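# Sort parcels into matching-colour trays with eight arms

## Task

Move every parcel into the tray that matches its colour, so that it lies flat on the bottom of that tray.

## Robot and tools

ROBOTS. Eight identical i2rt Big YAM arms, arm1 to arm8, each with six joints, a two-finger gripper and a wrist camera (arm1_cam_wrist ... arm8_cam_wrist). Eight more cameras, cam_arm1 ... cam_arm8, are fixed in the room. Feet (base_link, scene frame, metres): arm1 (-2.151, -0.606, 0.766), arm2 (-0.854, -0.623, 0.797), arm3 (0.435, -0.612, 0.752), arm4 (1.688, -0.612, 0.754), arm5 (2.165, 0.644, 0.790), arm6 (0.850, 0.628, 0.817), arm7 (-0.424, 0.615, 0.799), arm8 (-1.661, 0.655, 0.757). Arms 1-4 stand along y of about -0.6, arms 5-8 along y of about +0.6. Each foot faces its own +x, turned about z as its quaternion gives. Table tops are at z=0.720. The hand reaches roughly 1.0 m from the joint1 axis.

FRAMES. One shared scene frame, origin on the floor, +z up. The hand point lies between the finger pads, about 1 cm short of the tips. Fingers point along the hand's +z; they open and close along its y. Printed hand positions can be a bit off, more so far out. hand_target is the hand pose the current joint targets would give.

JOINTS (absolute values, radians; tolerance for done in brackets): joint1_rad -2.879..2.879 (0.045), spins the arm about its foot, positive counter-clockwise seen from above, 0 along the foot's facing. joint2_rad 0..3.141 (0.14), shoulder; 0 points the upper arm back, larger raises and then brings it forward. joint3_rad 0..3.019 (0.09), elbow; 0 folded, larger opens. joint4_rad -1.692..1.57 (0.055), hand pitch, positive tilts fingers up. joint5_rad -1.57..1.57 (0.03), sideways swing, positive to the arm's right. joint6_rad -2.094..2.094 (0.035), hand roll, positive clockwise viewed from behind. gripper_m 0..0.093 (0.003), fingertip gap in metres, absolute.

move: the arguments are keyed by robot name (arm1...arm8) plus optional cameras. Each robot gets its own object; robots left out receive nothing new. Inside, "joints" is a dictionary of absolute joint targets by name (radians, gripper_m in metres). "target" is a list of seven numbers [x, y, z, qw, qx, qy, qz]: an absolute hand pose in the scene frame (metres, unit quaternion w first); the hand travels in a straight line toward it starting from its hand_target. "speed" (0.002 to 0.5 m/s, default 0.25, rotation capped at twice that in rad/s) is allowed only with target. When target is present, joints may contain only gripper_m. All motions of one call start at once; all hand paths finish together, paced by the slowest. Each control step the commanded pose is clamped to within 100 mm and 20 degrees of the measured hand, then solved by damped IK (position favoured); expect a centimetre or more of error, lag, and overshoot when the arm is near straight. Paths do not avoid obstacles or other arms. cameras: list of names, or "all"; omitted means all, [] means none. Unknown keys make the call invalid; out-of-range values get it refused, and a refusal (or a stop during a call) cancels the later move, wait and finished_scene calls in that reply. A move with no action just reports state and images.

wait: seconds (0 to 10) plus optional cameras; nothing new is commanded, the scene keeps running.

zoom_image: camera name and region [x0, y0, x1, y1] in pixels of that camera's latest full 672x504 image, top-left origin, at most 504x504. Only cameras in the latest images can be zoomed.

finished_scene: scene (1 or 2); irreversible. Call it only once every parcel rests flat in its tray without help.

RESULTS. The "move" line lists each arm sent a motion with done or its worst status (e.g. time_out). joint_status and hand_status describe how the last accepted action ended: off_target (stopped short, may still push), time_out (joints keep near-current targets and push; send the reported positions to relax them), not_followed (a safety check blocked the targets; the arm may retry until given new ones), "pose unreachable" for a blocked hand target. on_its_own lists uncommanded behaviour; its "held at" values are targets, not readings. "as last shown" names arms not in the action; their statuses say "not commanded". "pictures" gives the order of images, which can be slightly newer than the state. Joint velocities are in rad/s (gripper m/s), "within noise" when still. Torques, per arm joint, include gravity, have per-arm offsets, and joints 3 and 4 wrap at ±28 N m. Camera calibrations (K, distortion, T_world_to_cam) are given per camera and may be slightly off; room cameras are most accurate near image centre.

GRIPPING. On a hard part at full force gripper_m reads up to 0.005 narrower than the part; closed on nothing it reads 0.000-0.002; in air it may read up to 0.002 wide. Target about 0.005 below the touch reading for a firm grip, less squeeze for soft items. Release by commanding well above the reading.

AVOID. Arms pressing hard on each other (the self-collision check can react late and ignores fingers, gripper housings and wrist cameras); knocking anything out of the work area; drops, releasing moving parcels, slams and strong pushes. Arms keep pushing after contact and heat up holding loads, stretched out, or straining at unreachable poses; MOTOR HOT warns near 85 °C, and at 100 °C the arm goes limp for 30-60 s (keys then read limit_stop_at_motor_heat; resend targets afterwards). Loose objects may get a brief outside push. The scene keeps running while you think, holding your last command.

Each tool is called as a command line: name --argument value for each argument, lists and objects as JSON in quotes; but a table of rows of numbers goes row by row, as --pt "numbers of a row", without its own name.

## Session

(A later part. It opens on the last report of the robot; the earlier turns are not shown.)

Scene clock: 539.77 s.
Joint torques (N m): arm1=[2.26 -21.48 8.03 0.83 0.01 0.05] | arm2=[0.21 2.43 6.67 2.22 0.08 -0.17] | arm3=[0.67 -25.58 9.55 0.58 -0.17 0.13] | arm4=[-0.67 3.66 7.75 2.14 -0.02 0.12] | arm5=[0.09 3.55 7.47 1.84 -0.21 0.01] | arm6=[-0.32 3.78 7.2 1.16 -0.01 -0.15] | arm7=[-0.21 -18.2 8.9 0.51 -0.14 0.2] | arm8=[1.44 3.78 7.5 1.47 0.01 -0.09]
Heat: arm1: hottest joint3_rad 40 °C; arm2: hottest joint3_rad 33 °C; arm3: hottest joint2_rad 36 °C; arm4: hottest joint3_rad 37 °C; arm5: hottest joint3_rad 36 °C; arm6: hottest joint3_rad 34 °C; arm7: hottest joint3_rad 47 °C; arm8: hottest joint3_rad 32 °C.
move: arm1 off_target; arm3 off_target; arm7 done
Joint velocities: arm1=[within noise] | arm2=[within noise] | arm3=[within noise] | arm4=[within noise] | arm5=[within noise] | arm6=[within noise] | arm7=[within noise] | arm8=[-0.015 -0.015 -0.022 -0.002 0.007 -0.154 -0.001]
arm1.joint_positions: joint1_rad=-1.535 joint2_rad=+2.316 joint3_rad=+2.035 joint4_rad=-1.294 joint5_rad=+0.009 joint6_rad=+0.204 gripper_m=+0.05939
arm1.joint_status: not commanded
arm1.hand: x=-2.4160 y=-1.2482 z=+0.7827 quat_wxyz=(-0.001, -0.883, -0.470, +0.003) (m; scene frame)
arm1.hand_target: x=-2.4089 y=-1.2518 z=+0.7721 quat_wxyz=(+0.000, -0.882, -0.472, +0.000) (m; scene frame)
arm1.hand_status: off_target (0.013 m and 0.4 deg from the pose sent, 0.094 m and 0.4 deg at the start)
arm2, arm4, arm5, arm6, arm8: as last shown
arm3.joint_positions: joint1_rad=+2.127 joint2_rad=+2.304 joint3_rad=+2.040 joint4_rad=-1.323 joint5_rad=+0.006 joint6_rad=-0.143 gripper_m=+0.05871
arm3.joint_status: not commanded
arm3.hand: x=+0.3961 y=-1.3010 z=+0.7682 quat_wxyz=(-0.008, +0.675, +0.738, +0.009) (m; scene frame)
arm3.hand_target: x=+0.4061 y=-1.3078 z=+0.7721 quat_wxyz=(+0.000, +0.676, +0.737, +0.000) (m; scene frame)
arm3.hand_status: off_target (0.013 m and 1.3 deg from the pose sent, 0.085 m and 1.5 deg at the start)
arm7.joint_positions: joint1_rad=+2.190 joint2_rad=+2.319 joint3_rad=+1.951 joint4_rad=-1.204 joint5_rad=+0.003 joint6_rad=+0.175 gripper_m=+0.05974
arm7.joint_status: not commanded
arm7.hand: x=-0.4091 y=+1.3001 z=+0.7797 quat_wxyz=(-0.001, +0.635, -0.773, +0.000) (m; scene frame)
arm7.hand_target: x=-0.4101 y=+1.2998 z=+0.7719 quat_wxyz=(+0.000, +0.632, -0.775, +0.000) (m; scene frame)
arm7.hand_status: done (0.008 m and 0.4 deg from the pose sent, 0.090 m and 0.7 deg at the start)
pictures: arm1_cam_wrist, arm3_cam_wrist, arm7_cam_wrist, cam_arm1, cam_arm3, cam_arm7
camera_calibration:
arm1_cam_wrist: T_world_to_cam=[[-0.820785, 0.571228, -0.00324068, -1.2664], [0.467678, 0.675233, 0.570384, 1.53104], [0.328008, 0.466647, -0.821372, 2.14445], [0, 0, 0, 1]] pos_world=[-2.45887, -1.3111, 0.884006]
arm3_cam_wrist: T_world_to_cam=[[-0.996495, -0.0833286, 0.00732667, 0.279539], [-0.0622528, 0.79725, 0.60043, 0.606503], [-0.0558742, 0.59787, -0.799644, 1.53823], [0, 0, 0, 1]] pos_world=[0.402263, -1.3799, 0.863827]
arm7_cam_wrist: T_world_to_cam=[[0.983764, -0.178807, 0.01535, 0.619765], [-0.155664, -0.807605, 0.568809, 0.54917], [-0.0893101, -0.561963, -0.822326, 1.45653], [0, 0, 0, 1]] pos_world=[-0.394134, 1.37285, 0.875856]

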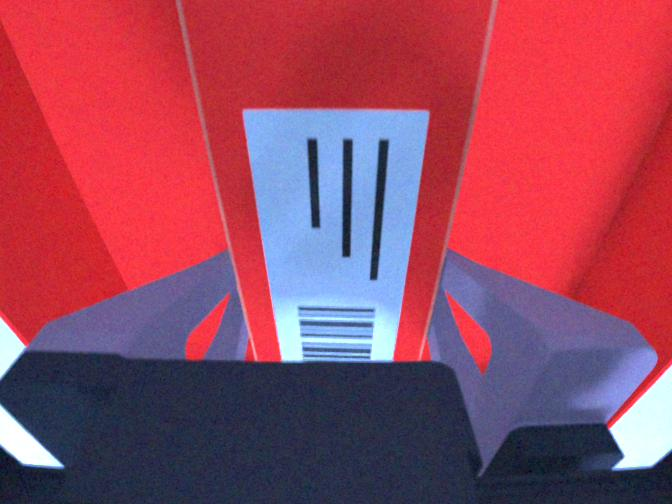

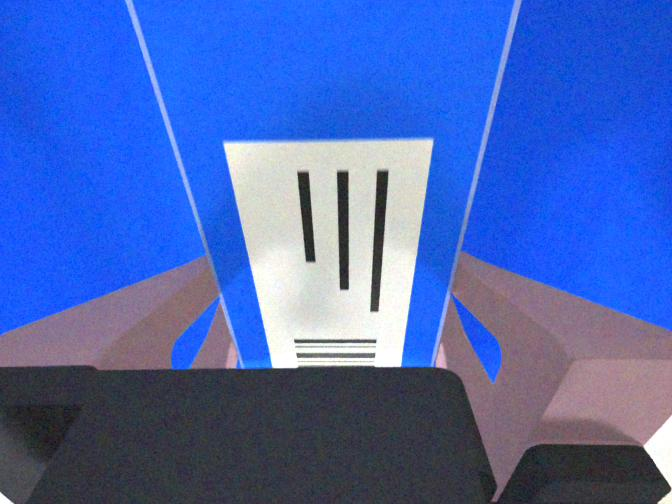

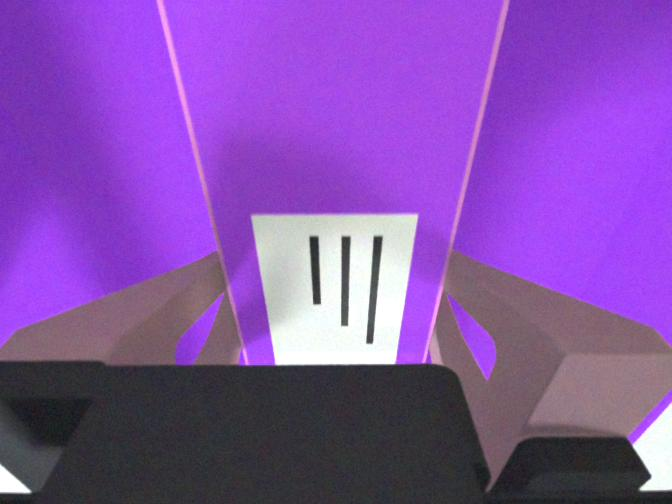

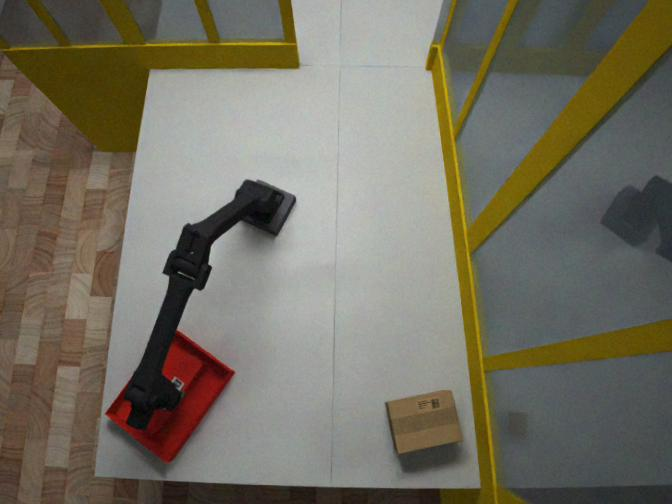

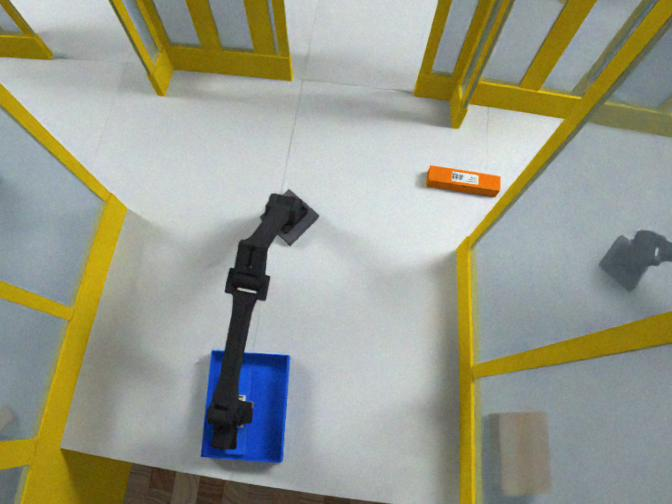

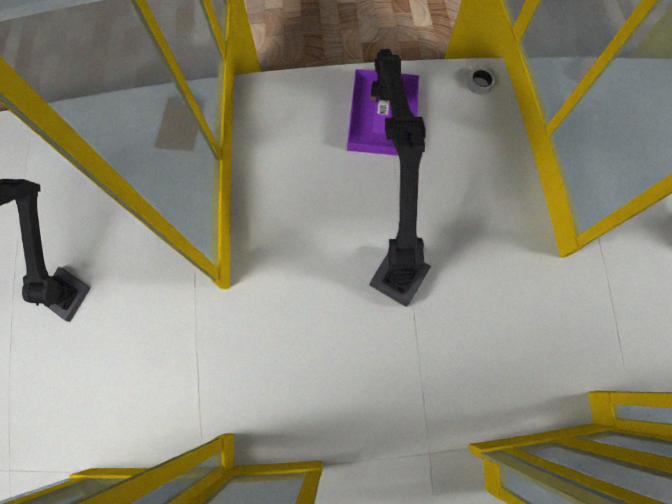

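move --arm1 '{"target":[-2.409,-1.252,0.756,0,-0.882,-0.472,0],"speed":0.08}' --arm7 '{"target":[-0.41,1.295,0.756,0,0.632,-0.775,0],"speed":0.08}' --arm3 '{"target":[0.406,-1.302,0.762,0,0.676,0.737,0],"speed":0.08}' --cameras '[]'

move --arm1 '{"joints":{"gripper_m":0.085}}' --arm7 '{"joints":{"gripper_m":0.085}}' --arm3 '{"joints":{"gripper_m":0.085}}' --cameras '[]'

move --arm1 '{"target":[-2.409,-1.252,0.95,0,-0.882,-0.472,0]}' --arm7 '{"target":[-0.41,1.295,0.95,0,0.632,-0.775,0]}' --arm3 '{"target":[0.406,-1.302,0.95,0,0.676,0.737,0]}' --cameras '[]'

move --arm1 '{"joints":{"joint2_rad":1.0,"joint3_rad":1.5,"joint4_rad":-1.65}}' --arm7 '{"joints":{"joint2_rad":1.0,"joint3_rad":1.5,"joint4_rad":-1.65}}' --arm3 '{"joints":{"joint2_rad":1.4,"joint3_rad":1.6,"joint4_rad":-1.65}}' --cameras '["cam_arm1","cam_arm3","cam_arm7"]'

move --arm3 '{"joints":{"joint1_rad":-2.18,"joint6_rad":0,"gripper_m":0.093}}' --cameras '[]'

Scene clock: 558.23 s.
Joint torques (N m): arm1=[2.26 -20.01 7.35 0.94 0.02 0.07] | arm2=[0.21 2.37 6.67 2.22 0.08 -0.17] | arm3=[0.67 -25.64 7.71 1.06 -0.16 0.12] | arm4=[-0.62 3.66 7.73 2.14 -0.02 0.12] | arm5=[-0.44 3.02 7.36 1.77 -0.17 0] | arm6=[-0.32 3.84 7.19 1.17 -0.01 -0.14] | arm7=[-0.26 -18.2 7.41 0.94 0 0.19] | arm8=[1.85 3.84 7.49 1.46 0 -0.09]
Heat: arm1: hottest joint3_rad 39 °C; arm2: hottest joint3_rad 33 °C; arm3: hottest joint2_rad 39 °C; arm4: hottest joint3_rad 37 °C; arm5: hottest joint3_rad 36 °C; arm6: hottest joint3_rad 34 °C; arm7: hottest joint3_rad 46 °C; arm8: hottest joint3_rad 32 °C.
move: arm1 off_target; arm3 done; arm7 off_target
Joint velocities: within noise
arm1.joint_positions: joint1_rad=-1.535 joint2_rad=+2.316 joint3_rad=+2.029 joint4_rad=-1.267 joint5_rad=+0.009 joint6_rad=+0.204 gripper_m=+0.05939
arm1.joint_status: not commanded
arm1.hand: x=-2.4176 y=-1.2522 z=+0.7801 quat_wxyz=(-0.007, -0.883, -0.470, +0.010) (m; scene frame)
arm1.hand_target: x=-2.4088 y=-1.2514 z=+0.7565 quat_wxyz=(+0.000, -0.882, -0.472, +0.000) (m; scene frame)
arm1.hand_status: off_target (0.026 m and 1.4 deg from the pose sent, 0.028 m and 0.4 deg at the start)
arm2, arm4, arm5, arm6, arm8: as last shown
arm3.joint_positions: joint1_rad=+2.127 joint2_rad=+2.303 joint3_rad=+2.016 joint4_rad=-1.301 joint5_rad=+0.006 joint6_rad=-0.142 gripper_m=+0.05871
arm3.joint_status: not commanded
arm3.hand: x=+0.3963 y=-1.2984 z=+0.7604 quat_wxyz=(-0.008, +0.675, +0.737, +0.009) (m; scene frame)
arm3.hand_target: x=+0.4060 y=-1.3019 z=+0.7621 quat_wxyz=(+0.000, +0.676, +0.737, +0.000) (m; scene frame)
arm3.hand_status: done (0.010 m and 1.3 deg from the pose sent, 0.012 m and 1.3 deg at the start)
arm7.joint_positions: joint1_rad=+2.190 joint2_rad=+2.319 joint3_rad=+1.931 joint4_rad=-1.177 joint5_rad=-0.001 joint6_rad=+0.176 gripper_m=+0.05974
arm7.joint_status: not commanded
arm7.hand: x=-0.4097 y=+1.2991 z=+0.7725 quat_wxyz=(-0.002, +0.635, -0.773, -0.004) (m; scene frame)
arm7.hand_target: x=-0.4101 y=+1.2947 z=+0.7562 quat_wxyz=(+0.000, +0.632, -0.775, +0.000) (m; scene frame)
arm7.hand_status: off_target (0.017 m and 0.6 deg from the pose sent, 0.024 m and 0.4 deg at the start)
pictures: none
No camera images: "cameras" was empty.

Scene clock: 558.87 s.
Joint torques (N m): arm1=[2.26 -19.6 7.27 0.77 0.01 0.07] | arm2=[0.21 2.37 6.67 2.22 0.08 -0.17] | arm3=[0.67 -25.99 8.95 0.59 -0.17 0.12] | arm4=[-0.67 3.66 7.75 2.14 -0.02 0.12] | arm5=[-0.38 3.14 7.39 1.73 -0.16 0.06] | arm6=[-0.38 3.78 7.2 1.17 -0.01 -0.15] | arm7=[-0.32 -18.2 8.4 0.54 0.01 0.19] | arm8=[1.61 4.13 7.5 1.54 -0.01 -0.08]
Heat: arm1: hottest joint3_rad 39 °C; arm2: hottest joint3_rad 33 °C; arm3: hottest joint2_rad 38 °C; arm4: hottest joint3_rad 37 °C; arm5: hottest joint3_rad 36 °C; arm6: hottest joint3_rad 34 °C; arm7: hottest joint3_rad 45 °C; arm8: hottest joint3_rad 32 °C.
move: arm1 done; arm3 done; arm7 done
Joint velocities: within noise
arm1.joint_positions: joint1_rad=-1.535 joint2_rad=+2.318 joint3_rad=+2.029 joint4_rad=-1.263 joint5_rad=+0.009 joint6_rad=+0.204 gripper_m=+0.08481
arm1.joint_status: all done
arm1.hand: x=-2.4178 y=-1.2530 z=+0.7794 quat_wxyz=(-0.008, -0.883, -0.470, +0.011) (m; scene frame)
arm1.hand_target: x=-2.4088 y=-1.2513 z=+0.7564 quat_wxyz=(+0.000, -0.882, -0.472, +0.000) (m; scene frame)
arm1.hand_status: not commanded
arm2, arm4, arm5, arm6, arm8: as last shown
arm3.joint_positions: joint1_rad=+2.127 joint2_rad=+2.303 joint3_rad=+2.001 joint4_rad=-1.290 joint5_rad=+0.006 joint6_rad=-0.142 gripper_m=+0.08489
arm3.joint_status: all done
arm3.hand: x=+0.3965 y=-1.2957 z=+0.7550 quat_wxyz=(-0.009, +0.675, +0.737, +0.010) (m; scene frame)
arm3.hand_target: x=+0.4060 y=-1.3019 z=+0.7620 quat_wxyz=(+0.000, +0.676, +0.737, +0.000) (m; scene frame)
arm3.hand_status: not commanded
arm7.joint_positions: joint1_rad=+2.190 joint2_rad=+2.319 joint3_rad=+1.920 joint4_rad=-1.164 joint5_rad=-0.001 joint6_rad=+0.176 gripper_m=+0.08487
arm7.joint_status: all done
arm7.hand: x=-0.4097 y=+1.2979 z=+0.7686 quat_wxyz=(-0.003, +0.635, -0.773, -0.005) (m; scene frame)
arm7.hand_target: x=-0.4101 y=+1.2947 z=+0.7562 quat_wxyz=(+0.000, +0.632, -0.775, +0.000) (m; scene frame)
arm7.hand_status: not commanded
pictures: none
No camera images: "cameras" was empty.

Scene clock: 560.67 s.
Joint torques (N m): arm1=[2.37 -19.43 12.33 -0.14 0.04 0.07] | arm2=[0.21 2.43 6.67 2.24 0.08 -0.17] | arm3=[0.62 -25 14.23 -0.28 -0.18 0.13] | arm4=[-0.67 3.66 7.73 2.14 -0.02 0.12] | arm5=[-0.44 3.02 7.35 1.87 -0.22 0.05] | arm6=[-0.38 3.9 7.17 1.16 -0.01 -0.15] | arm7=[-0.26 -17.49 15.58 -0.39 0 0.18] | arm8=[1.38 4.01 7.46 1.48 -0.01 -0.09]
Heat: arm1: hottest joint3_rad 39 °C; arm2: hottest joint3_rad 33 °C; arm3: hottest joint2_rad 38 °C; arm4: hottest joint3_rad 37 °C; arm5: hottest joint3_rad 36 °C; arm6: hottest joint3_rad 34 °C; arm7: hottest joint3_rad 46 °C; arm8: hottest joint3_rad 32 °C.
move: arm1 off_target; arm3 off_target; arm7 off_target
Joint velocities: within noise
arm1.joint_positions: joint1_rad=-1.535 joint2_rad=+2.239 joint3_rad=+2.333 joint4_rad=-1.673 joint5_rad=+0.009 joint6_rad=+0.205 gripper_m=+0.08489
arm1.joint_status: not commanded
arm1.hand: x=-2.4138 y=-1.2403 z=+0.9471 quat_wxyz=(+0.001, -0.883, -0.470, +0.000) (m; scene frame)
arm1.hand_target: x=-2.4086 y=-1.2513 z=+0.9497 quat_wxyz=(-0.004, -0.882, -0.472, +0.005) (m; scene frame)
arm1.hand_status: off_target (0.013 m and 0.3 deg from the pose sent, 0.171 m and 1.6 deg at the start; a joint's target at an end of its range on 25 of 54 steps)
arm2, arm4, arm5, arm6, arm8: as last shown
arm3.joint_positions: joint1_rad=+2.128 joint2_rad=+2.217 joint3_rad=+2.296 joint4_rad=-1.673 joint5_rad=+0.006 joint6_rad=-0.142 gripper_m=+0.08497
arm3.joint_status: not commanded
arm3.hand: x=+0.3963 y=-1.2909 z=+0.9235 quat_wxyz=(-0.010, +0.675, +0.738, +0.011) (m; scene frame)
arm3.hand_target: x=+0.4061 y=-1.3002 z=+0.9496 quat_wxyz=(+0.008, +0.676, +0.737, -0.009) (m; scene frame)
arm3.hand_status: off_target (0.030 m and 1.7 deg from the pose sent, 0.195 m and 1.6 deg at the start; pose on its path clipped on 14 of 54 steps; a joint's target at an end of its range on 24 of 54 steps)
arm7.joint_positions: joint1_rad=+2.190 joint2_rad=+2.177 joint3_rad=+2.120 joint4_rad=-1.552 joint5_rad=-0.001 joint6_rad=+0.176 gripper_m=+0.08495
arm7.joint_status: not commanded
arm7.hand: x=-0.4100 y=+1.2797 z=+0.9368 quat_wxyz=(+0.012, +0.634, -0.773, +0.013) (m; scene frame)
arm7.hand_target: x=-0.4101 y=+1.2939 z=+0.9502 quat_wxyz=(-0.001, +0.632, -0.775, -0.001) (m; scene frame)
arm7.hand_status: off_target (0.020 m and 2.0 deg from the pose sent, 0.181 m and 0.7 deg at the start)
pictures: none
No camera images: "cameras" was empty.

Scene clock: 562.53 s.
Joint torques (N m): arm1=[2.14 -2.67 7.57 1.24 0.03 0.07] | arm2=[0.26 2.37 6.67 2.22 0.08 -0.17] | arm3=[0.67 -12.51 9.55 0.59 -0.17 0.13] | arm4=[-0.67 3.66 7.75 2.15 -0.02 0.12] | arm5=[-0.79 3.02 7.47 1.73 -0.21 0.03] | arm6=[-0.38 3.84 7.2 1.16 -0.01 -0.15] | arm7=[-0.21 -3.66 8.72 0.42 -0.01 0.17] | arm8=[1.61 4.07 7.56 1.44 0 -0.1]
Heat: arm1: hottest joint3_rad 39 °C; arm2: hottest joint3_rad 33 °C; arm3: hottest joint2_rad 38 °C; arm4: hottest joint3_rad 37 °C; arm5: hottest joint3_rad 36 °C; arm6: hottest joint3_rad 34 °C; arm7: hottest joint3_rad 46 °C; arm8: hottest joint3_rad 32 °C.
move: arm1 done; arm3 done; arm7 done
Joint velocities: within noise
arm1.joint_positions: joint1_rad=-1.535 joint2_rad=+0.994 joint3_rad=+1.509 joint4_rad=-1.657 joint5_rad=+0.009 joint6_rad=+0.205 gripper_m=+0.08489
arm1.joint_status: all done
arm1.hand: x=-2.2707 y=-0.8849 z=+1.2180 quat_wxyz=(-0.138, -0.863, -0.457, +0.167) (m; scene frame)
arm1.hand_target: x=-2.2679 y=-0.8894 z=+1.2131 quat_wxyz=(-0.138, -0.862, -0.460, +0.162) (m; scene frame)
arm1.hand_status: not commanded
arm2, arm4, arm6, arm8: as last shown
arm3.joint_positions: joint1_rad=+2.128 joint2_rad=+1.397 joint3_rad=+1.596 joint4_rad=-1.659 joint5_rad=+0.006 joint6_rad=-0.142 gripper_m=+0.08497
arm3.joint_status: all done
arm3.hand: x=+0.4090 y=-1.0380 z=+1.0955 quat_wxyz=(+0.033, +0.675, +0.736, -0.041) (m; scene frame)
arm3.hand_target: x=+0.4154 y=-1.0418 z=+1.0962 quat_wxyz=(+0.037, +0.675, +0.736, -0.044) (m; scene frame)
arm3.hand_status: not commanded
arm5.joint_positions: joint1_rad=+0.611 joint2_rad=+0.625 joint3_rad=+1.427 joint4_rad=-1.371 joint5_rad=+0.001 joint6_rad=-0.010 gripper_m=+0.09397
arm5.joint_status: not commanded
arm5.hand: x=+1.9489 y=+0.5634 z=+1.3379 quat_wxyz=(+0.078, +0.864, +0.158, -0.471) (m; scene frame)
arm5.hand_target: x=+1.9517 y=+0.5625 z=+1.3505 quat_wxyz=(+0.085, +0.858, +0.156, -0.483) (m; scene frame)
arm5.hand_status: not commanded
arm7.joint_positions: joint1_rad=+2.190 joint2_rad=+0.995 joint3_rad=+1.511 joint4_rad=-1.641 joint5_rad=-0.001 joint6_rad=+0.176 gripper_m=+0.08495
arm7.joint_status: all done
arm7.hand: x=-0.4169 y=+0.9243 z=+1.2516 quat_wxyz=(-0.144, +0.619, -0.754, -0.169) (m; scene frame)
arm7.hand_target: x=-0.4171 y=+0.9236 z=+1.2445 quat_wxyz=(-0.136, +0.618, -0.758, -0.160) (m; scene frame)
arm7.hand_status: not commanded
pictures: cam_arm1, cam_arm3, cam_arm7

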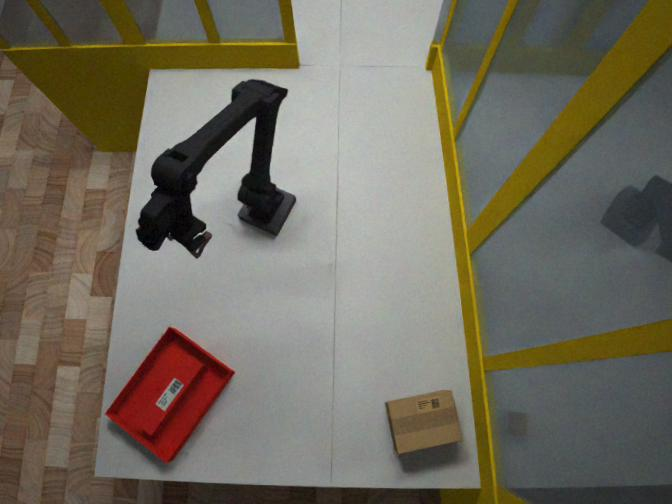

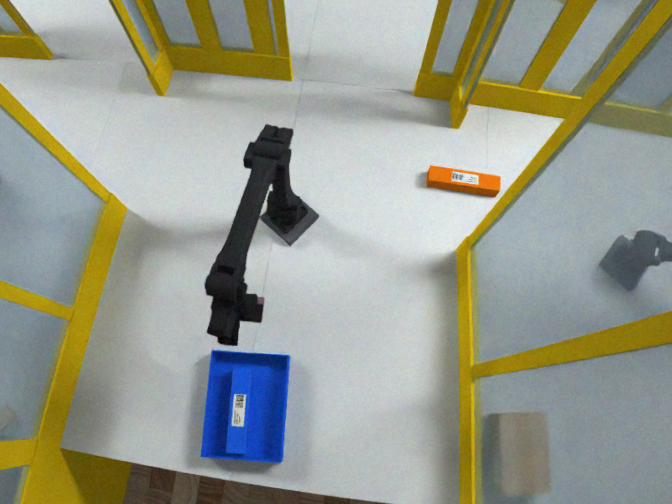

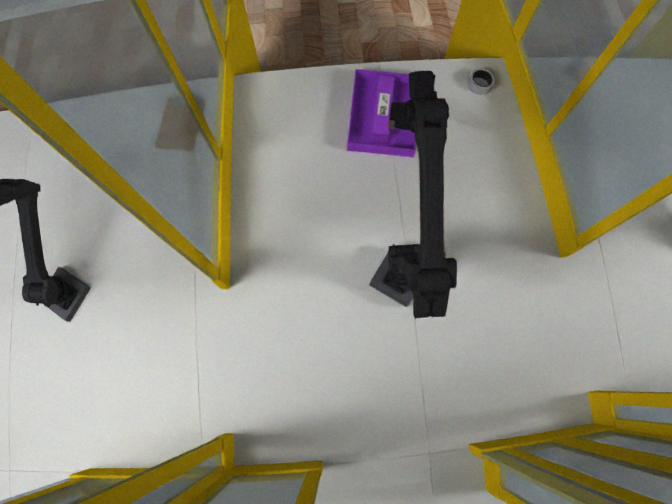

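Scene clock: 566.33 s.
Joint torques (N m): arm1=[2.49 -2.43 7.56 1.18 0 0.07] | arm2=[0.26 2.37 6.67 2.22 0.08 -0.17] | arm3=[0.32 -12.34 9.57 0.64 -0.2 0.11] | arm4=[-0.67 3.66 7.75 2.13 -0.02 0.12] | arm5=[-0.21 3.43 7.36 1.83 -0.19 0.04] | arm6=[-0.38 3.9 7.17 1.16 -0.01 -0.14] | arm7=[-0.26 -3.84 8.69 0.4 0.01 0.17] | arm8=[1.61 4.13 7.51 1.51 -0.01 -0.09]
Heat: arm1: hottest joint3_rad 39 °C; arm2: hottest joint3_rad 33 °C; arm3: hottest joint2_rad 37 °C; arm4: hottest joint3_rad 37 °C; arm5: hottest joint3_rad 36 °C; arm6: hottest joint3_rad 34 °C; arm7: hottest joint3_rad 45 °C; arm8: hottest joint3_rad 32 °C.
move: arm3 done
Joint velocities: within noise
arm1, arm2, arm4, arm5, arm6, arm7, arm8: as last shown
arm3.joint_positions: joint1_rad=-2.191 joint2_rad=+1.398 joint3_rad=+1.596 joint4_rad=-1.659 joint5_rad=+0.007 joint6_rad=-0.014 gripper_m=+0.09298
arm3.joint_status: all done
arm3.hand: x=+0.8346 y=-0.4734 z=+1.1010 quat_wxyz=(-0.058, +0.175, -0.983, -0.008) (m; scene frame)
arm3.hand_target: x=+0.8361 y=-0.4677 z=+1.1019 quat_wxyz=(-0.063, +0.174, -0.983, -0.011) (m; scene frame)
arm3.hand_status: not commanded
pictures: none
No camera images: "cameras" was empty.

move --arm3 '{"target":[1.03,-0.395,0.92,0,0,-1,0]}' --cameras '["arm3_cam_wrist","cam_arm3"]'

Scene clock: 573.87 s.
Joint torques (N m): arm1=[2.37 -2.37 7.56 1.31 0.01 0.07] | arm2=[0.21 2.37 6.67 2.22 0.08 -0.17] | arm3=[0.44 -22.07 14.04 -0.29 -0.19 0.16] | arm4=[-0.62 3.66 7.75 2.14 -0.02 0.12] | arm5=[-0.62 3.02 7.57 1.8 -0.18 0.03] | arm6=[-0.38 3.78 7.17 1.17 -0.01 -0.15] | arm7=[-0.15 -3.78 8.66 0.43 0 0.18] | arm8=[1.61 3.96 7.47 1.54 -0.01 -0.1]
Heat: arm1: hottest joint3_rad 38 °C; arm2: hottest joint3_rad 33 °C; arm3: hottest joint2_rad 36 °C; arm4: hottest joint3_rad 37 °C; arm5: hottest joint3_rad 36 °C; arm6: hottest joint3_rad 34 °C; arm7: hottest joint3_rad 44 °C; arm8: hottest joint3_rad 32 °C.
move: arm3 off_target
Joint velocities: within noise
arm1, arm2, arm4, arm5, arm6, arm7, arm8: as last shown
arm3.joint_positions: joint1_rad=-2.190 joint2_rad=+2.040 joint3_rad=+1.910 joint4_rad=-1.493 joint5_rad=+0.006 joint6_rad=+0.335 gripper_m=+0.09298
arm3.joint_status: not commanded
arm3.hand: x=+1.0189 y=-0.4067 z=+0.8986 quat_wxyz=(+0.021, +0.003, -1.000, +0.008) (m; scene frame)
arm3.hand_target: x=+1.0288 y=-0.3954 z=+0.9201 quat_wxyz=(+0.000, +0.000, -1.000, +0.000) (m; scene frame)
arm3.hand_status: off_target (0.027 m and 2.6 deg from the pose sent, 0.278 m and 21.3 deg at the start)
pictures: arm3_cam_wrist, cam_arm3
camera_calibration:
arm3_cam_wrist: T_world_to_cam=[[0.0020917, -0.999647, 0.0265018, -0.433677], [-0.788464, 0.0146521, 0.614906, 0.262645], [-0.615077, -0.0221819, -0.788155, 1.44996], [0, 0, 0, 1]] pos_world=[1.09983, -0.405209, 0.992782]

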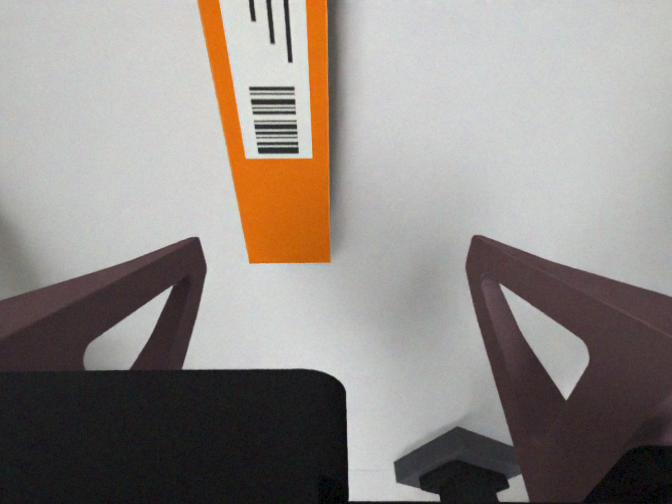

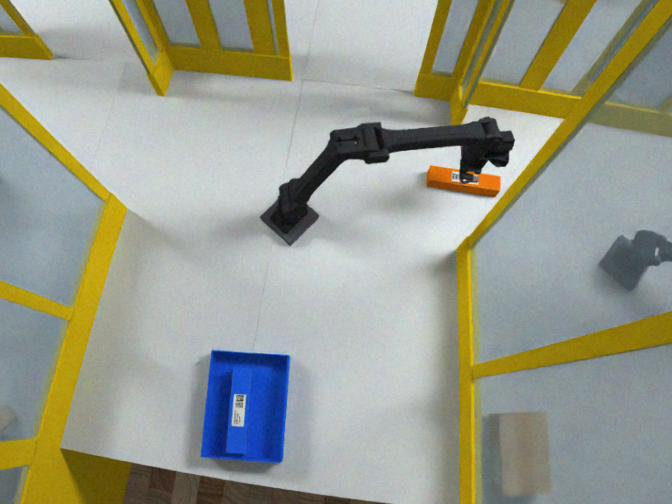

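move --arm3 '{"target":[1.05,-0.368,0.88,0,0,-1,0]}' --cameras '[]'

move --arm3 '{"target":[1.05,-0.37,0.758,0,0,-1,0]}' --cameras '["arm3_cam_wrist"]'

move --arm3 '{"joints":{"gripper_m":0.025}}' --cameras '["arm3_cam_wrist"]'

Scene clock: 587.40 s.
Joint torques (N m): arm1=[2.14 -2.9 7.47 1.31 0.01 0.08] | arm2=[0.21 2.43 6.67 2.22 0.08 -0.17] | arm3=[0.32 -23.36 13.9 0.38 -0.21 0.14] | arm4=[-0.62 3.66 7.75 2.13 -0.02 0.12] | arm5=[0.09 2.9 7.45 1.81 -0.2 0] | arm6=[-0.32 3.84 7.2 1.17 -0.01 -0.14] | arm7=[-0.21 -3.84 8.68 0.42 0 0.18] | arm8=[1.73 3.9 7.46 1.52 0 -0.1]
Heat: arm1: hottest joint3_rad 37 °C; arm2: hottest joint3_rad 33 °C; arm3: hottest joint2_rad 35 °C; arm4: hottest joint3_rad 37 °C; arm5: hottest joint3_rad 36 °C; arm6: hottest joint3_rad 34 °C; arm7: hottest joint3_rad 42 °C; arm8: hottest joint3_rad 32 °C.
move: arm3 off_target
Joint velocities: within noise
arm1, arm5, arm7: as last shown
arm2.joint_positions: joint1_rad=-1.442 joint2_rad=+0.602 joint3_rad=+1.451 joint4_rad=-1.510 joint5_rad=-0.002 joint6_rad=-0.517 gripper_m=+0.09293
arm2.joint_status: not commanded
arm2.hand: x=-0.7551 y=-0.4557 z=+1.3340 quat_wxyz=(-0.424, +0.631, -0.640, -0.115) (m; scene frame)
arm2.hand_target: x=-0.7543 y=-0.4552 z=+1.3360 quat_wxyz=(-0.430, +0.633, -0.634, -0.112) (m; scene frame)
arm2.hand_status: not commanded
arm3.joint_positions: joint1_rad=-2.161 joint2_rad=+2.138 joint3_rad=+1.969 joint4_rad=-1.473 joint5_rad=+0.005 joint6_rad=+0.363 gripper_m=+0.09299
arm3.joint_status: not commanded
arm3.hand: x=+1.0334 y=-0.3819 z=+0.8599 quat_wxyz=(+0.030, +0.004, -0.999, +0.012) (m; scene frame)
arm3.hand_target: x=+1.0485 y=-0.3686 z=+0.8804 quat_wxyz=(+0.000, +0.000, -1.000, -0.001) (m; scene frame)
arm3.hand_status: off_target (0.030 m and 3.7 deg from the pose sent, 0.053 m and 2.6 deg at the start)
arm4.joint_positions: joint1_rad=+1.872 joint2_rad=+0.595 joint3_rad=+1.455 joint4_rad=-1.511 joint5_rad=+0.011 joint6_rad=-0.331 gripper_m=+0.09291
arm4.joint_status: not commanded
arm4.hand: x=+1.5132 y=-0.5443 z=+1.2946 quat_wxyz=(-0.142, +0.894, +0.001, -0.424) (m; scene frame)
arm4.hand_target: x=+1.5097 y=-0.5413 z=+1.2936 quat_wxyz=(-0.143, +0.894, -0.006, -0.425) (m; scene frame)
arm4.hand_status: not commanded
arm6.joint_positions: joint1_rad=-1.340 joint2_rad=+0.592 joint3_rad=+1.447 joint4_rad=-1.494 joint5_rad=+0.000 joint6_rad=-0.375 gripper_m=+0.09288
arm6.joint_status: not commanded
arm6.hand: x=+0.7770 y=+0.4492 z=+1.3568 quat_wxyz=(-0.176, -0.635, -0.628, +0.413) (m; scene frame)
arm6.hand_target: x=+0.7769 y=+0.4472 z=+1.3556 quat_wxyz=(-0.174, -0.633, -0.634, +0.409) (m; scene frame)
arm6.hand_status: not commanded
arm8.joint_positions: joint1_rad=+0.451 joint2_rad=+0.596 joint3_rad=+1.453 joint4_rad=-1.509 joint5_rad=-0.002 joint6_rad=-0.149 gripper_m=+0.09292
arm8.joint_status: not commanded
arm8.hand: x=-1.6908 y=+0.4659 z=+1.2964 quat_wxyz=(-0.263, -0.635, -0.632, +0.357) (m; scene frame)
arm8.hand_target: x=-1.6923 y=+0.4628 z=+1.2962 quat_wxyz=(-0.261, -0.634, -0.633, +0.360) (m; scene frame)
arm8.hand_status: not commanded
pictures: none
No camera images: "cameras" was empty.

Scene clock: 588.73 s.
Joint torques (N m): arm1=[2.02 -2.26 7.58 1.17 0.02 0.06] | arm2=[0.21 2.37 6.68 2.24 0.08 -0.17] | arm3=[0.09 -23.77 9.69 0.53 -0.18 0.1] | arm4=[-0.67 3.66 7.75 2.14 -0.02 0.12] | arm5=[-0.21 3.08 7.53 1.72 -0.21 0.06] | arm6=[-0.38 3.9 7.2 1.14 -0.01 -0.15] | arm7=[-0.26 -3.78 8.69 0.46 0 0.18] | arm8=[1.44 4.07 7.53 1.5 0.01 -0.09]
Heat: arm1: hottest joint3_rad 37 °C; arm2: hottest joint3_rad 33 °C; arm3: hottest joint2_rad 35 °C; arm4: hottest joint3_rad 37 °C; arm5: hottest joint3_rad 36 °C; arm6: hottest joint3_rad 34 °C; arm7: hottest joint3_rad 42 °C; arm8: hottest joint3_rad 32 °C.
move: arm3 off_target
Joint velocities: within noise
arm1, arm2, arm4, arm5, arm6, arm7, arm8: as last shown
arm3.joint_positions: joint1_rad=-2.161 joint2_rad=+2.239 joint3_rad=+1.839 joint4_rad=-1.213 joint5_rad=+0.005 joint6_rad=+0.363 gripper_m=+0.09299
arm3.joint_status: not commanded
arm3.hand: x=+1.0431 y=-0.3777 z=+0.7479 quat_wxyz=(+0.016, +0.004, -1.000, +0.007) (m; scene frame)
arm3.hand_target: x=+1.0499 y=-0.3701 z=+0.7583 quat_wxyz=(+0.000, +0.000, -1.000, +0.000) (m; scene frame)
arm3.hand_status: off_target (0.015 m and 2.0 deg from the pose sent, 0.104 m and 3.7 deg at the start)
pictures: arm3_cam_wrist
camera_calibration:
arm3_cam_wrist: T_world_to_cam=[[0.00257878, -0.999711, 0.0238903, -0.399328], [-0.794445, 0.0124613, 0.607208, 0.385147], [-0.60733, -0.0205454, -0.794184, 1.34368], [0, 0, 0, 1]] pos_world=[1.12307, -0.376406, 0.842807]

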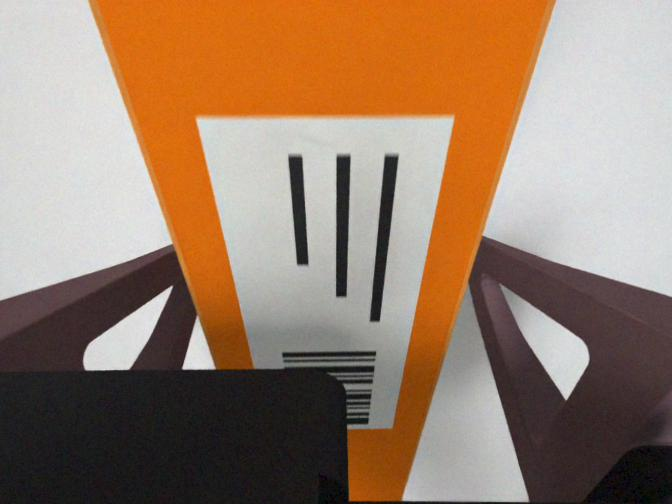

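Scene clock: 589.40 s.
Joint torques (N m): arm1=[2.02 -2.49 7.57 1.31 0.05 0.07] | arm2=[0.21 2.43 6.67 2.22 0.08 -0.17] | arm3=[0.03 -24.64 9.43 0.53 -0.15 0.11] | arm4=[-0.67 3.66 7.75 2.14 -0.01 0.12] | arm5=[0.32 3.02 7.46 1.94 -0.18 0.01] | arm6=[-0.44 3.84 7.19 1.17 -0.01 -0.14] | arm7=[-0.15 -3.9 8.69 0.43 0 0.16] | arm8=[1.61 4.01 7.45 1.52 -0.01 -0.09]
Heat: arm1: hottest joint3_rad 37 °C; arm2: hottest joint3_rad 33 °C; arm3: hottest joint2_rad 35 °C; arm4: hottest joint3_rad 37 °C; arm5: hottest joint3_rad 36 °C; arm6: hottest joint3_rad 34 °C; arm7: hottest joint3_rad 42 °C; arm8: hottest joint3_rad 32 °C.
move: arm3 off_target
Joint velocities: within noise
arm1, arm2, arm4, arm5, arm6, arm7, arm8: as last shown
arm3.joint_positions: joint1_rad=-2.161 joint2_rad=+2.239 joint3_rad=+1.839 joint4_rad=-1.212 joint5_rad=+0.005 joint6_rad=+0.363 gripper_m=+0.05862
arm3.joint_status: gripper_m off_target (ended at +0.05865, target +0.02500)
arm3.hand: x=+1.0433 y=-0.3776 z=+0.7478 quat_wxyz=(+0.015, +0.003, -1.000, +0.007) (m; scene frame)
arm3.hand_target: x=+1.0499 y=-0.3701 z=+0.7583 quat_wxyz=(+0.000, +0.000, -1.000, +0.000) (m; scene frame)
arm3.hand_status: not commanded
pictures: arm3_cam_wrist
camera_calibration:
arm3_cam_wrist: T_world_to_cam=[[0.00254962, -0.999726, 0.0232608, -0.398704], [-0.794793, 0.0120906, 0.60676, 0.385828], [-0.606875, -0.0200345, -0.794545, 1.34376], [0, 0, 0, 1]] pos_world=[1.12316, -0.376338, 0.842847]

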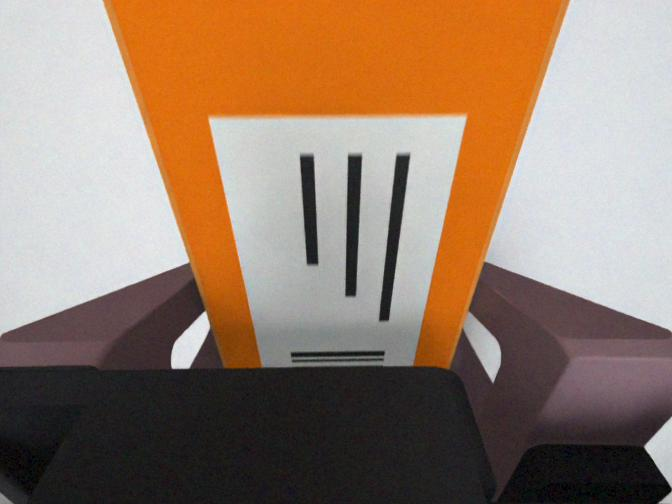

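move --arm3 '{"target":[1.045,-0.37,0.95,0,0,-1,0]}' --cameras '[]'

move --arm3 '{"joints":{"joint2_rad":1.4,"joint3_rad":1.6,"joint4_rad":-1.65,"joint5_rad":0,"joint6_rad":0.6}}' --cameras '[]'

move --arm3 '{"joints":{"joint1_rad":-1.211,"joint6_rad":-0.25}}' --cameras '[]'

move --arm3 '{"target":[0.6,0.0,0.9,0,0.707,-0.707,0]}' --cameras '["cam_arm3","arm3_cam_wrist"]'

Scene clock: 602.30 s.
Joint torques (N m): arm1=[2.08 -2.49 7.58 1.18 0.02 0.08] | arm2=[0.21 2.43 6.68 2.24 0.08 -0.17] | arm3=[0.44 -23.41 14.46 -0.5 -0.17 0.14] | arm4=[-0.67 3.66 7.75 2.14 -0.02 0.12] | arm5=[-0.32 2.61 7.41 1.72 -0.22 0.07] | arm6=[-0.32 3.84 7.2 1.16 -0.01 -0.15] | arm7=[-0.21 -3.72 8.69 0.44 -0.01 0.18] | arm8=[1.55 3.84 7.54 1.48 -0.01 -0.09]
Heat: arm1: hottest joint3_rad 37 °C; arm2: hottest joint3_rad 33 °C; arm3: hottest joint2_rad 37 °C; arm4: hottest joint3_rad 37 °C; arm5: hottest joint3_rad 36 °C; arm6: hottest joint3_rad 34 °C; arm7: hottest joint3_rad 41 °C; arm8: hottest joint3_rad 32 °C.
move: arm3 off_target
Joint velocities: within noise
arm1, arm2, arm4, arm5, arm6, arm7, arm8: as last shown
arm3.joint_positions: joint1_rad=-2.161 joint2_rad=+2.117 joint3_rad=+2.107 joint4_rad=-1.618 joint5_rad=+0.005 joint6_rad=+0.363 gripper_m=+0.05862
arm3.joint_status: not commanded
arm3.hand: x=+1.0358 y=-0.3812 z=+0.9258 quat_wxyz=(+0.023, +0.003, -1.000, +0.010) (m; scene frame)
arm3.hand_target: x=+1.0437 y=-0.3706 z=+0.9501 quat_wxyz=(-0.001, +0.000, -1.000, -0.001) (m; scene frame)
arm3.hand_status: off_target (0.028 m and 2.9 deg from the pose sent, 0.202 m and 2.0 deg at the start; pose on its path clipped on 14 of 53 steps)
arm8.joint_positions: joint1_rad=+0.451 joint2_rad=+0.596 joint3_rad=+1.453 joint4_rad=-1.509 joint5_rad=-0.002 joint6_rad=-0.150 gripper_m=+0.09292
arm8.hand_target: x=-1.6923 y=+0.4628 z=+1.2962 quat_wxyz=(-0.261, -0.633, -0.633, +0.360) (m; scene frame)
pictures: none
No camera images: "cameras" was empty.

Scene clock: 604.00 s.
Joint torques (N m): arm1=[2.49 -2.37 7.56 1.21 0.03 0.09] | arm2=[0.21 2.43 6.67 2.24 0.08 -0.17] | arm3=[0.32 -12.28 9.68 0.1 -0.21 0.12] | arm4=[-0.67 3.66 7.75 2.13 -0.02 0.12] | arm5=[-0.15 3.37 7.47 1.84 -0.15 0.02] | arm6=[-0.38 3.84 7.2 1.17 -0.01 -0.14] | arm7=[-0.26 -3.72 8.69 0.42 0 0.18] | arm8=[1.38 3.96 7.54 1.52 0 -0.11]
Heat: arm1: hottest joint3_rad 37 °C; arm2: hottest joint3_rad 33 °C; arm3: hottest joint2_rad 37 °C; arm4: hottest joint3_rad 37 °C; arm5: hottest joint3_rad 36 °C; arm6: hottest joint3_rad 34 °C; arm7: hottest joint3_rad 41 °C; arm8: hottest joint3_rad 32 °C.
move: arm3 done
Joint velocities: arm1=[-0.005 0.005 -0.046 0.007 -0.022 -0.022 0.001] | arm2=[within noise] | arm3=[within noise] | arm4=[within noise] | arm5=[within noise] | arm6=[within noise] | arm7=[within noise] | arm8=[within noise]
arm1, arm2, arm4, arm5, arm6, arm7, arm8: as last shown
arm3.joint_positions: joint1_rad=-2.161 joint2_rad=+1.400 joint3_rad=+1.594 joint4_rad=-1.644 joint5_rad=+0.004 joint6_rad=+0.584 gripper_m=+0.05862
arm3.joint_status: all done
arm3.hand: x=+0.8337 y=-0.4598 z=+1.0998 quat_wxyz=(-0.057, -0.107, -0.992, -0.030) (m; scene frame)
arm3.hand_target: x=+0.8315 y=-0.4554 z=+1.1019 quat_wxyz=(-0.056, -0.110, -0.992, -0.032) (m; scene frame)
arm3.hand_status: not commanded
pictures: none
No camera images: "cameras" was empty.

Scene clock: 605.90 s.
Joint torques (N m): arm1=[2.37 -2.32 7.62 1.22 0.03 0.06] | arm2=[0.21 2.37 6.67 2.22 0.08 -0.17] | arm3=[0.21 -12.57 9.78 0.12 -0.17 -0.26] | arm4=[-0.67 3.66 7.75 2.14 -0.02 0.12] | arm5=[0.21 2.84 7.51 1.89 -0.17 0.06] | arm6=[-0.38 3.84 7.19 1.16 -0.01 -0.14] | arm7=[-0.15 -3.66 8.73 0.4 -0.01 0.17] | arm8=[1.32 3.72 7.47 1.5 -0.01 -0.1]
Heat: arm1: hottest joint3_rad 36 °C; arm2: hottest joint3_rad 33 °C; arm3: hottest joint2_rad 37 °C; arm4: hottest joint3_rad 37 °C; arm5: hottest joint3_rad 36 °C; arm6: hottest joint3_rad 34 °C; arm7: hottest joint3_rad 41 °C; arm8: hottest joint3_rad 32 °C.
move: arm3 done
Joint velocities: within noise
arm1.joint_positions: joint1_rad=-1.535 joint2_rad=+0.994 joint3_rad=+1.509 joint4_rad=-1.657 joint5_rad=+0.009 joint6_rad=+0.205 gripper_m=+0.08489
arm1.joint_status: not commanded
arm1.hand: x=-2.2707 y=-0.8849 z=+1.2180 quat_wxyz=(-0.138, -0.863, -0.457, +0.167) (m; scene frame)
arm1.hand_target: x=-2.2679 y=-0.8894 z=+1.2131 quat_wxyz=(-0.138, -0.862, -0.460, +0.162) (m; scene frame)
arm1.hand_status: not commanded
arm2, arm4, arm6, arm8: as last shown
arm3.joint_positions: joint1_rad=-1.221 joint2_rad=+1.401 joint3_rad=+1.594 joint4_rad=-1.644 joint5_rad=+0.001 joint6_rad=-0.233 gripper_m=+0.05863
arm3.joint_status: all done
arm3.hand: x=+0.5447 y=-0.1994 z=+1.0994 quat_wxyz=(-0.056, +0.696, -0.715, -0.031) (m; scene frame)
arm3.hand_target: x=+0.5401 y=-0.1988 z=+1.1017 quat_wxyz=(-0.056, +0.705, -0.706, -0.031) (m; scene frame)
arm3.hand_status: not commanded
arm5.joint_positions: joint1_rad=+0.611 joint2_rad=+0.625 joint3_rad=+1.427 joint4_rad=-1.371 joint5_rad=+0.001 joint6_rad=-0.010 gripper_m=+0.09397
arm5.joint_status: not commanded
arm5.hand: x=+1.9489 y=+0.5634 z=+1.3379 quat_wxyz=(+0.078, +0.864, +0.158, -0.471) (m; scene frame)
arm5.hand_target: x=+1.9517 y=+0.5625 z=+1.3505 quat_wxyz=(+0.085, +0.858, +0.156, -0.483) (m; scene frame)
arm5.hand_status: not commanded
arm7.joint_positions: joint1_rad=+2.190 joint2_rad=+0.995 joint3_rad=+1.511 joint4_rad=-1.641 joint5_rad=-0.001 joint6_rad=+0.176 gripper_m=+0.08495
arm7.joint_status: not commanded
arm7.hand: x=-0.4169 y=+0.9243 z=+1.2516 quat_wxyz=(-0.144, +0.619, -0.754, -0.169) (m; scene frame)
arm7.hand_target: x=-0.4171 y=+0.9236 z=+1.2445 quat_wxyz=(-0.136, +0.618, -0.758, -0.160) (m; scene frame)
arm7.hand_status: not commanded
pictures: none
No camera images: "cameras" was empty.

Scene clock: 608.03 s.
Joint torques (N m): arm1=[1.85 -2.26 7.57 1.25 0.02 0.08] | arm2=[0.21 2.37 6.67 2.24 0.08 -0.17] | arm3=[-0.85 -22.53 14.08 -0.23 -0.24 -0.22] | arm4=[-0.67 3.66 7.75 2.14 -0.02 0.12] | arm5=[-0.38 3.02 7.49 1.89 -0.21 0.03] | arm6=[-0.38 3.84 7.2 1.14 -0.01 -0.14] | arm7=[-0.26 -3.84 8.7 0.46 0 0.18] | arm8=[1.26 3.96 7.5 1.51 -0.01 -0.09]
Heat: arm1: hottest joint3_rad 36 °C; arm2: hottest joint3_rad 33 °C; arm3: hottest joint2_rad 37 °C; arm4: hottest joint3_rad 37 °C; arm5: hottest joint3_rad 36 °C; arm6: hottest joint3_rad 34 °C; arm7: hottest joint3_rad 41 °C; arm8: hottest joint3_rad 32 °C.
move: arm3 off_target
Joint velocities: within noise
arm1, arm2, arm4, arm5, arm6, arm7, arm8: as last shown
arm3.joint_positions: joint1_rad=-1.221 joint2_rad=+2.050 joint3_rad=+1.867 joint4_rad=-1.448 joint5_rad=+0.000 joint6_rad=-0.248 gripper_m=+0.05863
arm3.joint_status: not commanded
arm3.hand: x=+0.5945 y=-0.0162 z=+0.8763 quat_wxyz=(+0.022, +0.702, -0.712, +0.015) (m; scene frame)
arm3.hand_target: x=+0.5998 y=-0.0014 z=+0.9002 quat_wxyz=(-0.001, +0.707, -0.707, +0.000) (m; scene frame)
arm3.hand_status: off_target (0.029 m and 3.2 deg from the pose sent, 0.287 m and 7.5 deg at the start)
pictures: arm3_cam_wrist, cam_arm3
camera_calibration:
arm3_cam_wrist: T_world_to_cam=[[0.99983, -0.0184583, 0.000280743, -0.596051], [-0.0145962, -0.781139, 0.624187, -0.545108], [-0.0113021, -0.624085, -0.781275, 0.805244], [0, 0, 0, 1]] pos_world=[0.597094, 0.0657332, 0.969534]

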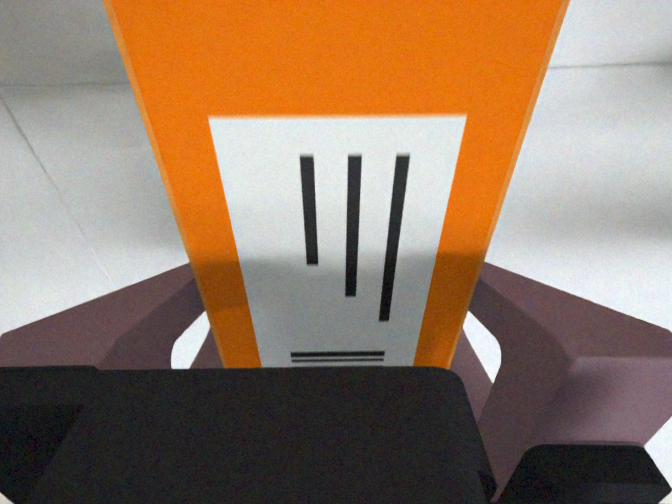

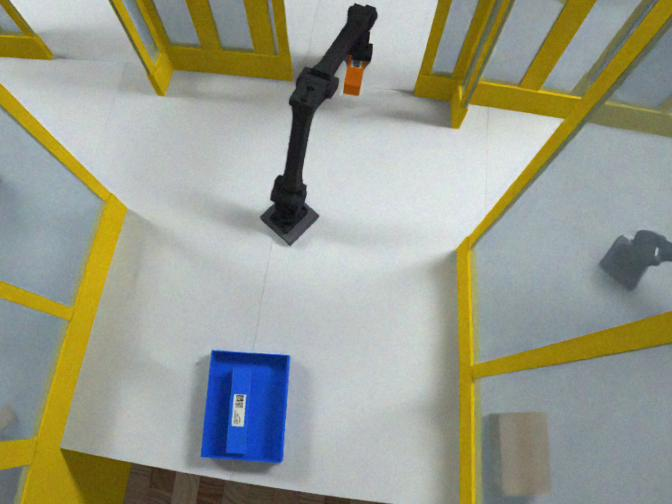

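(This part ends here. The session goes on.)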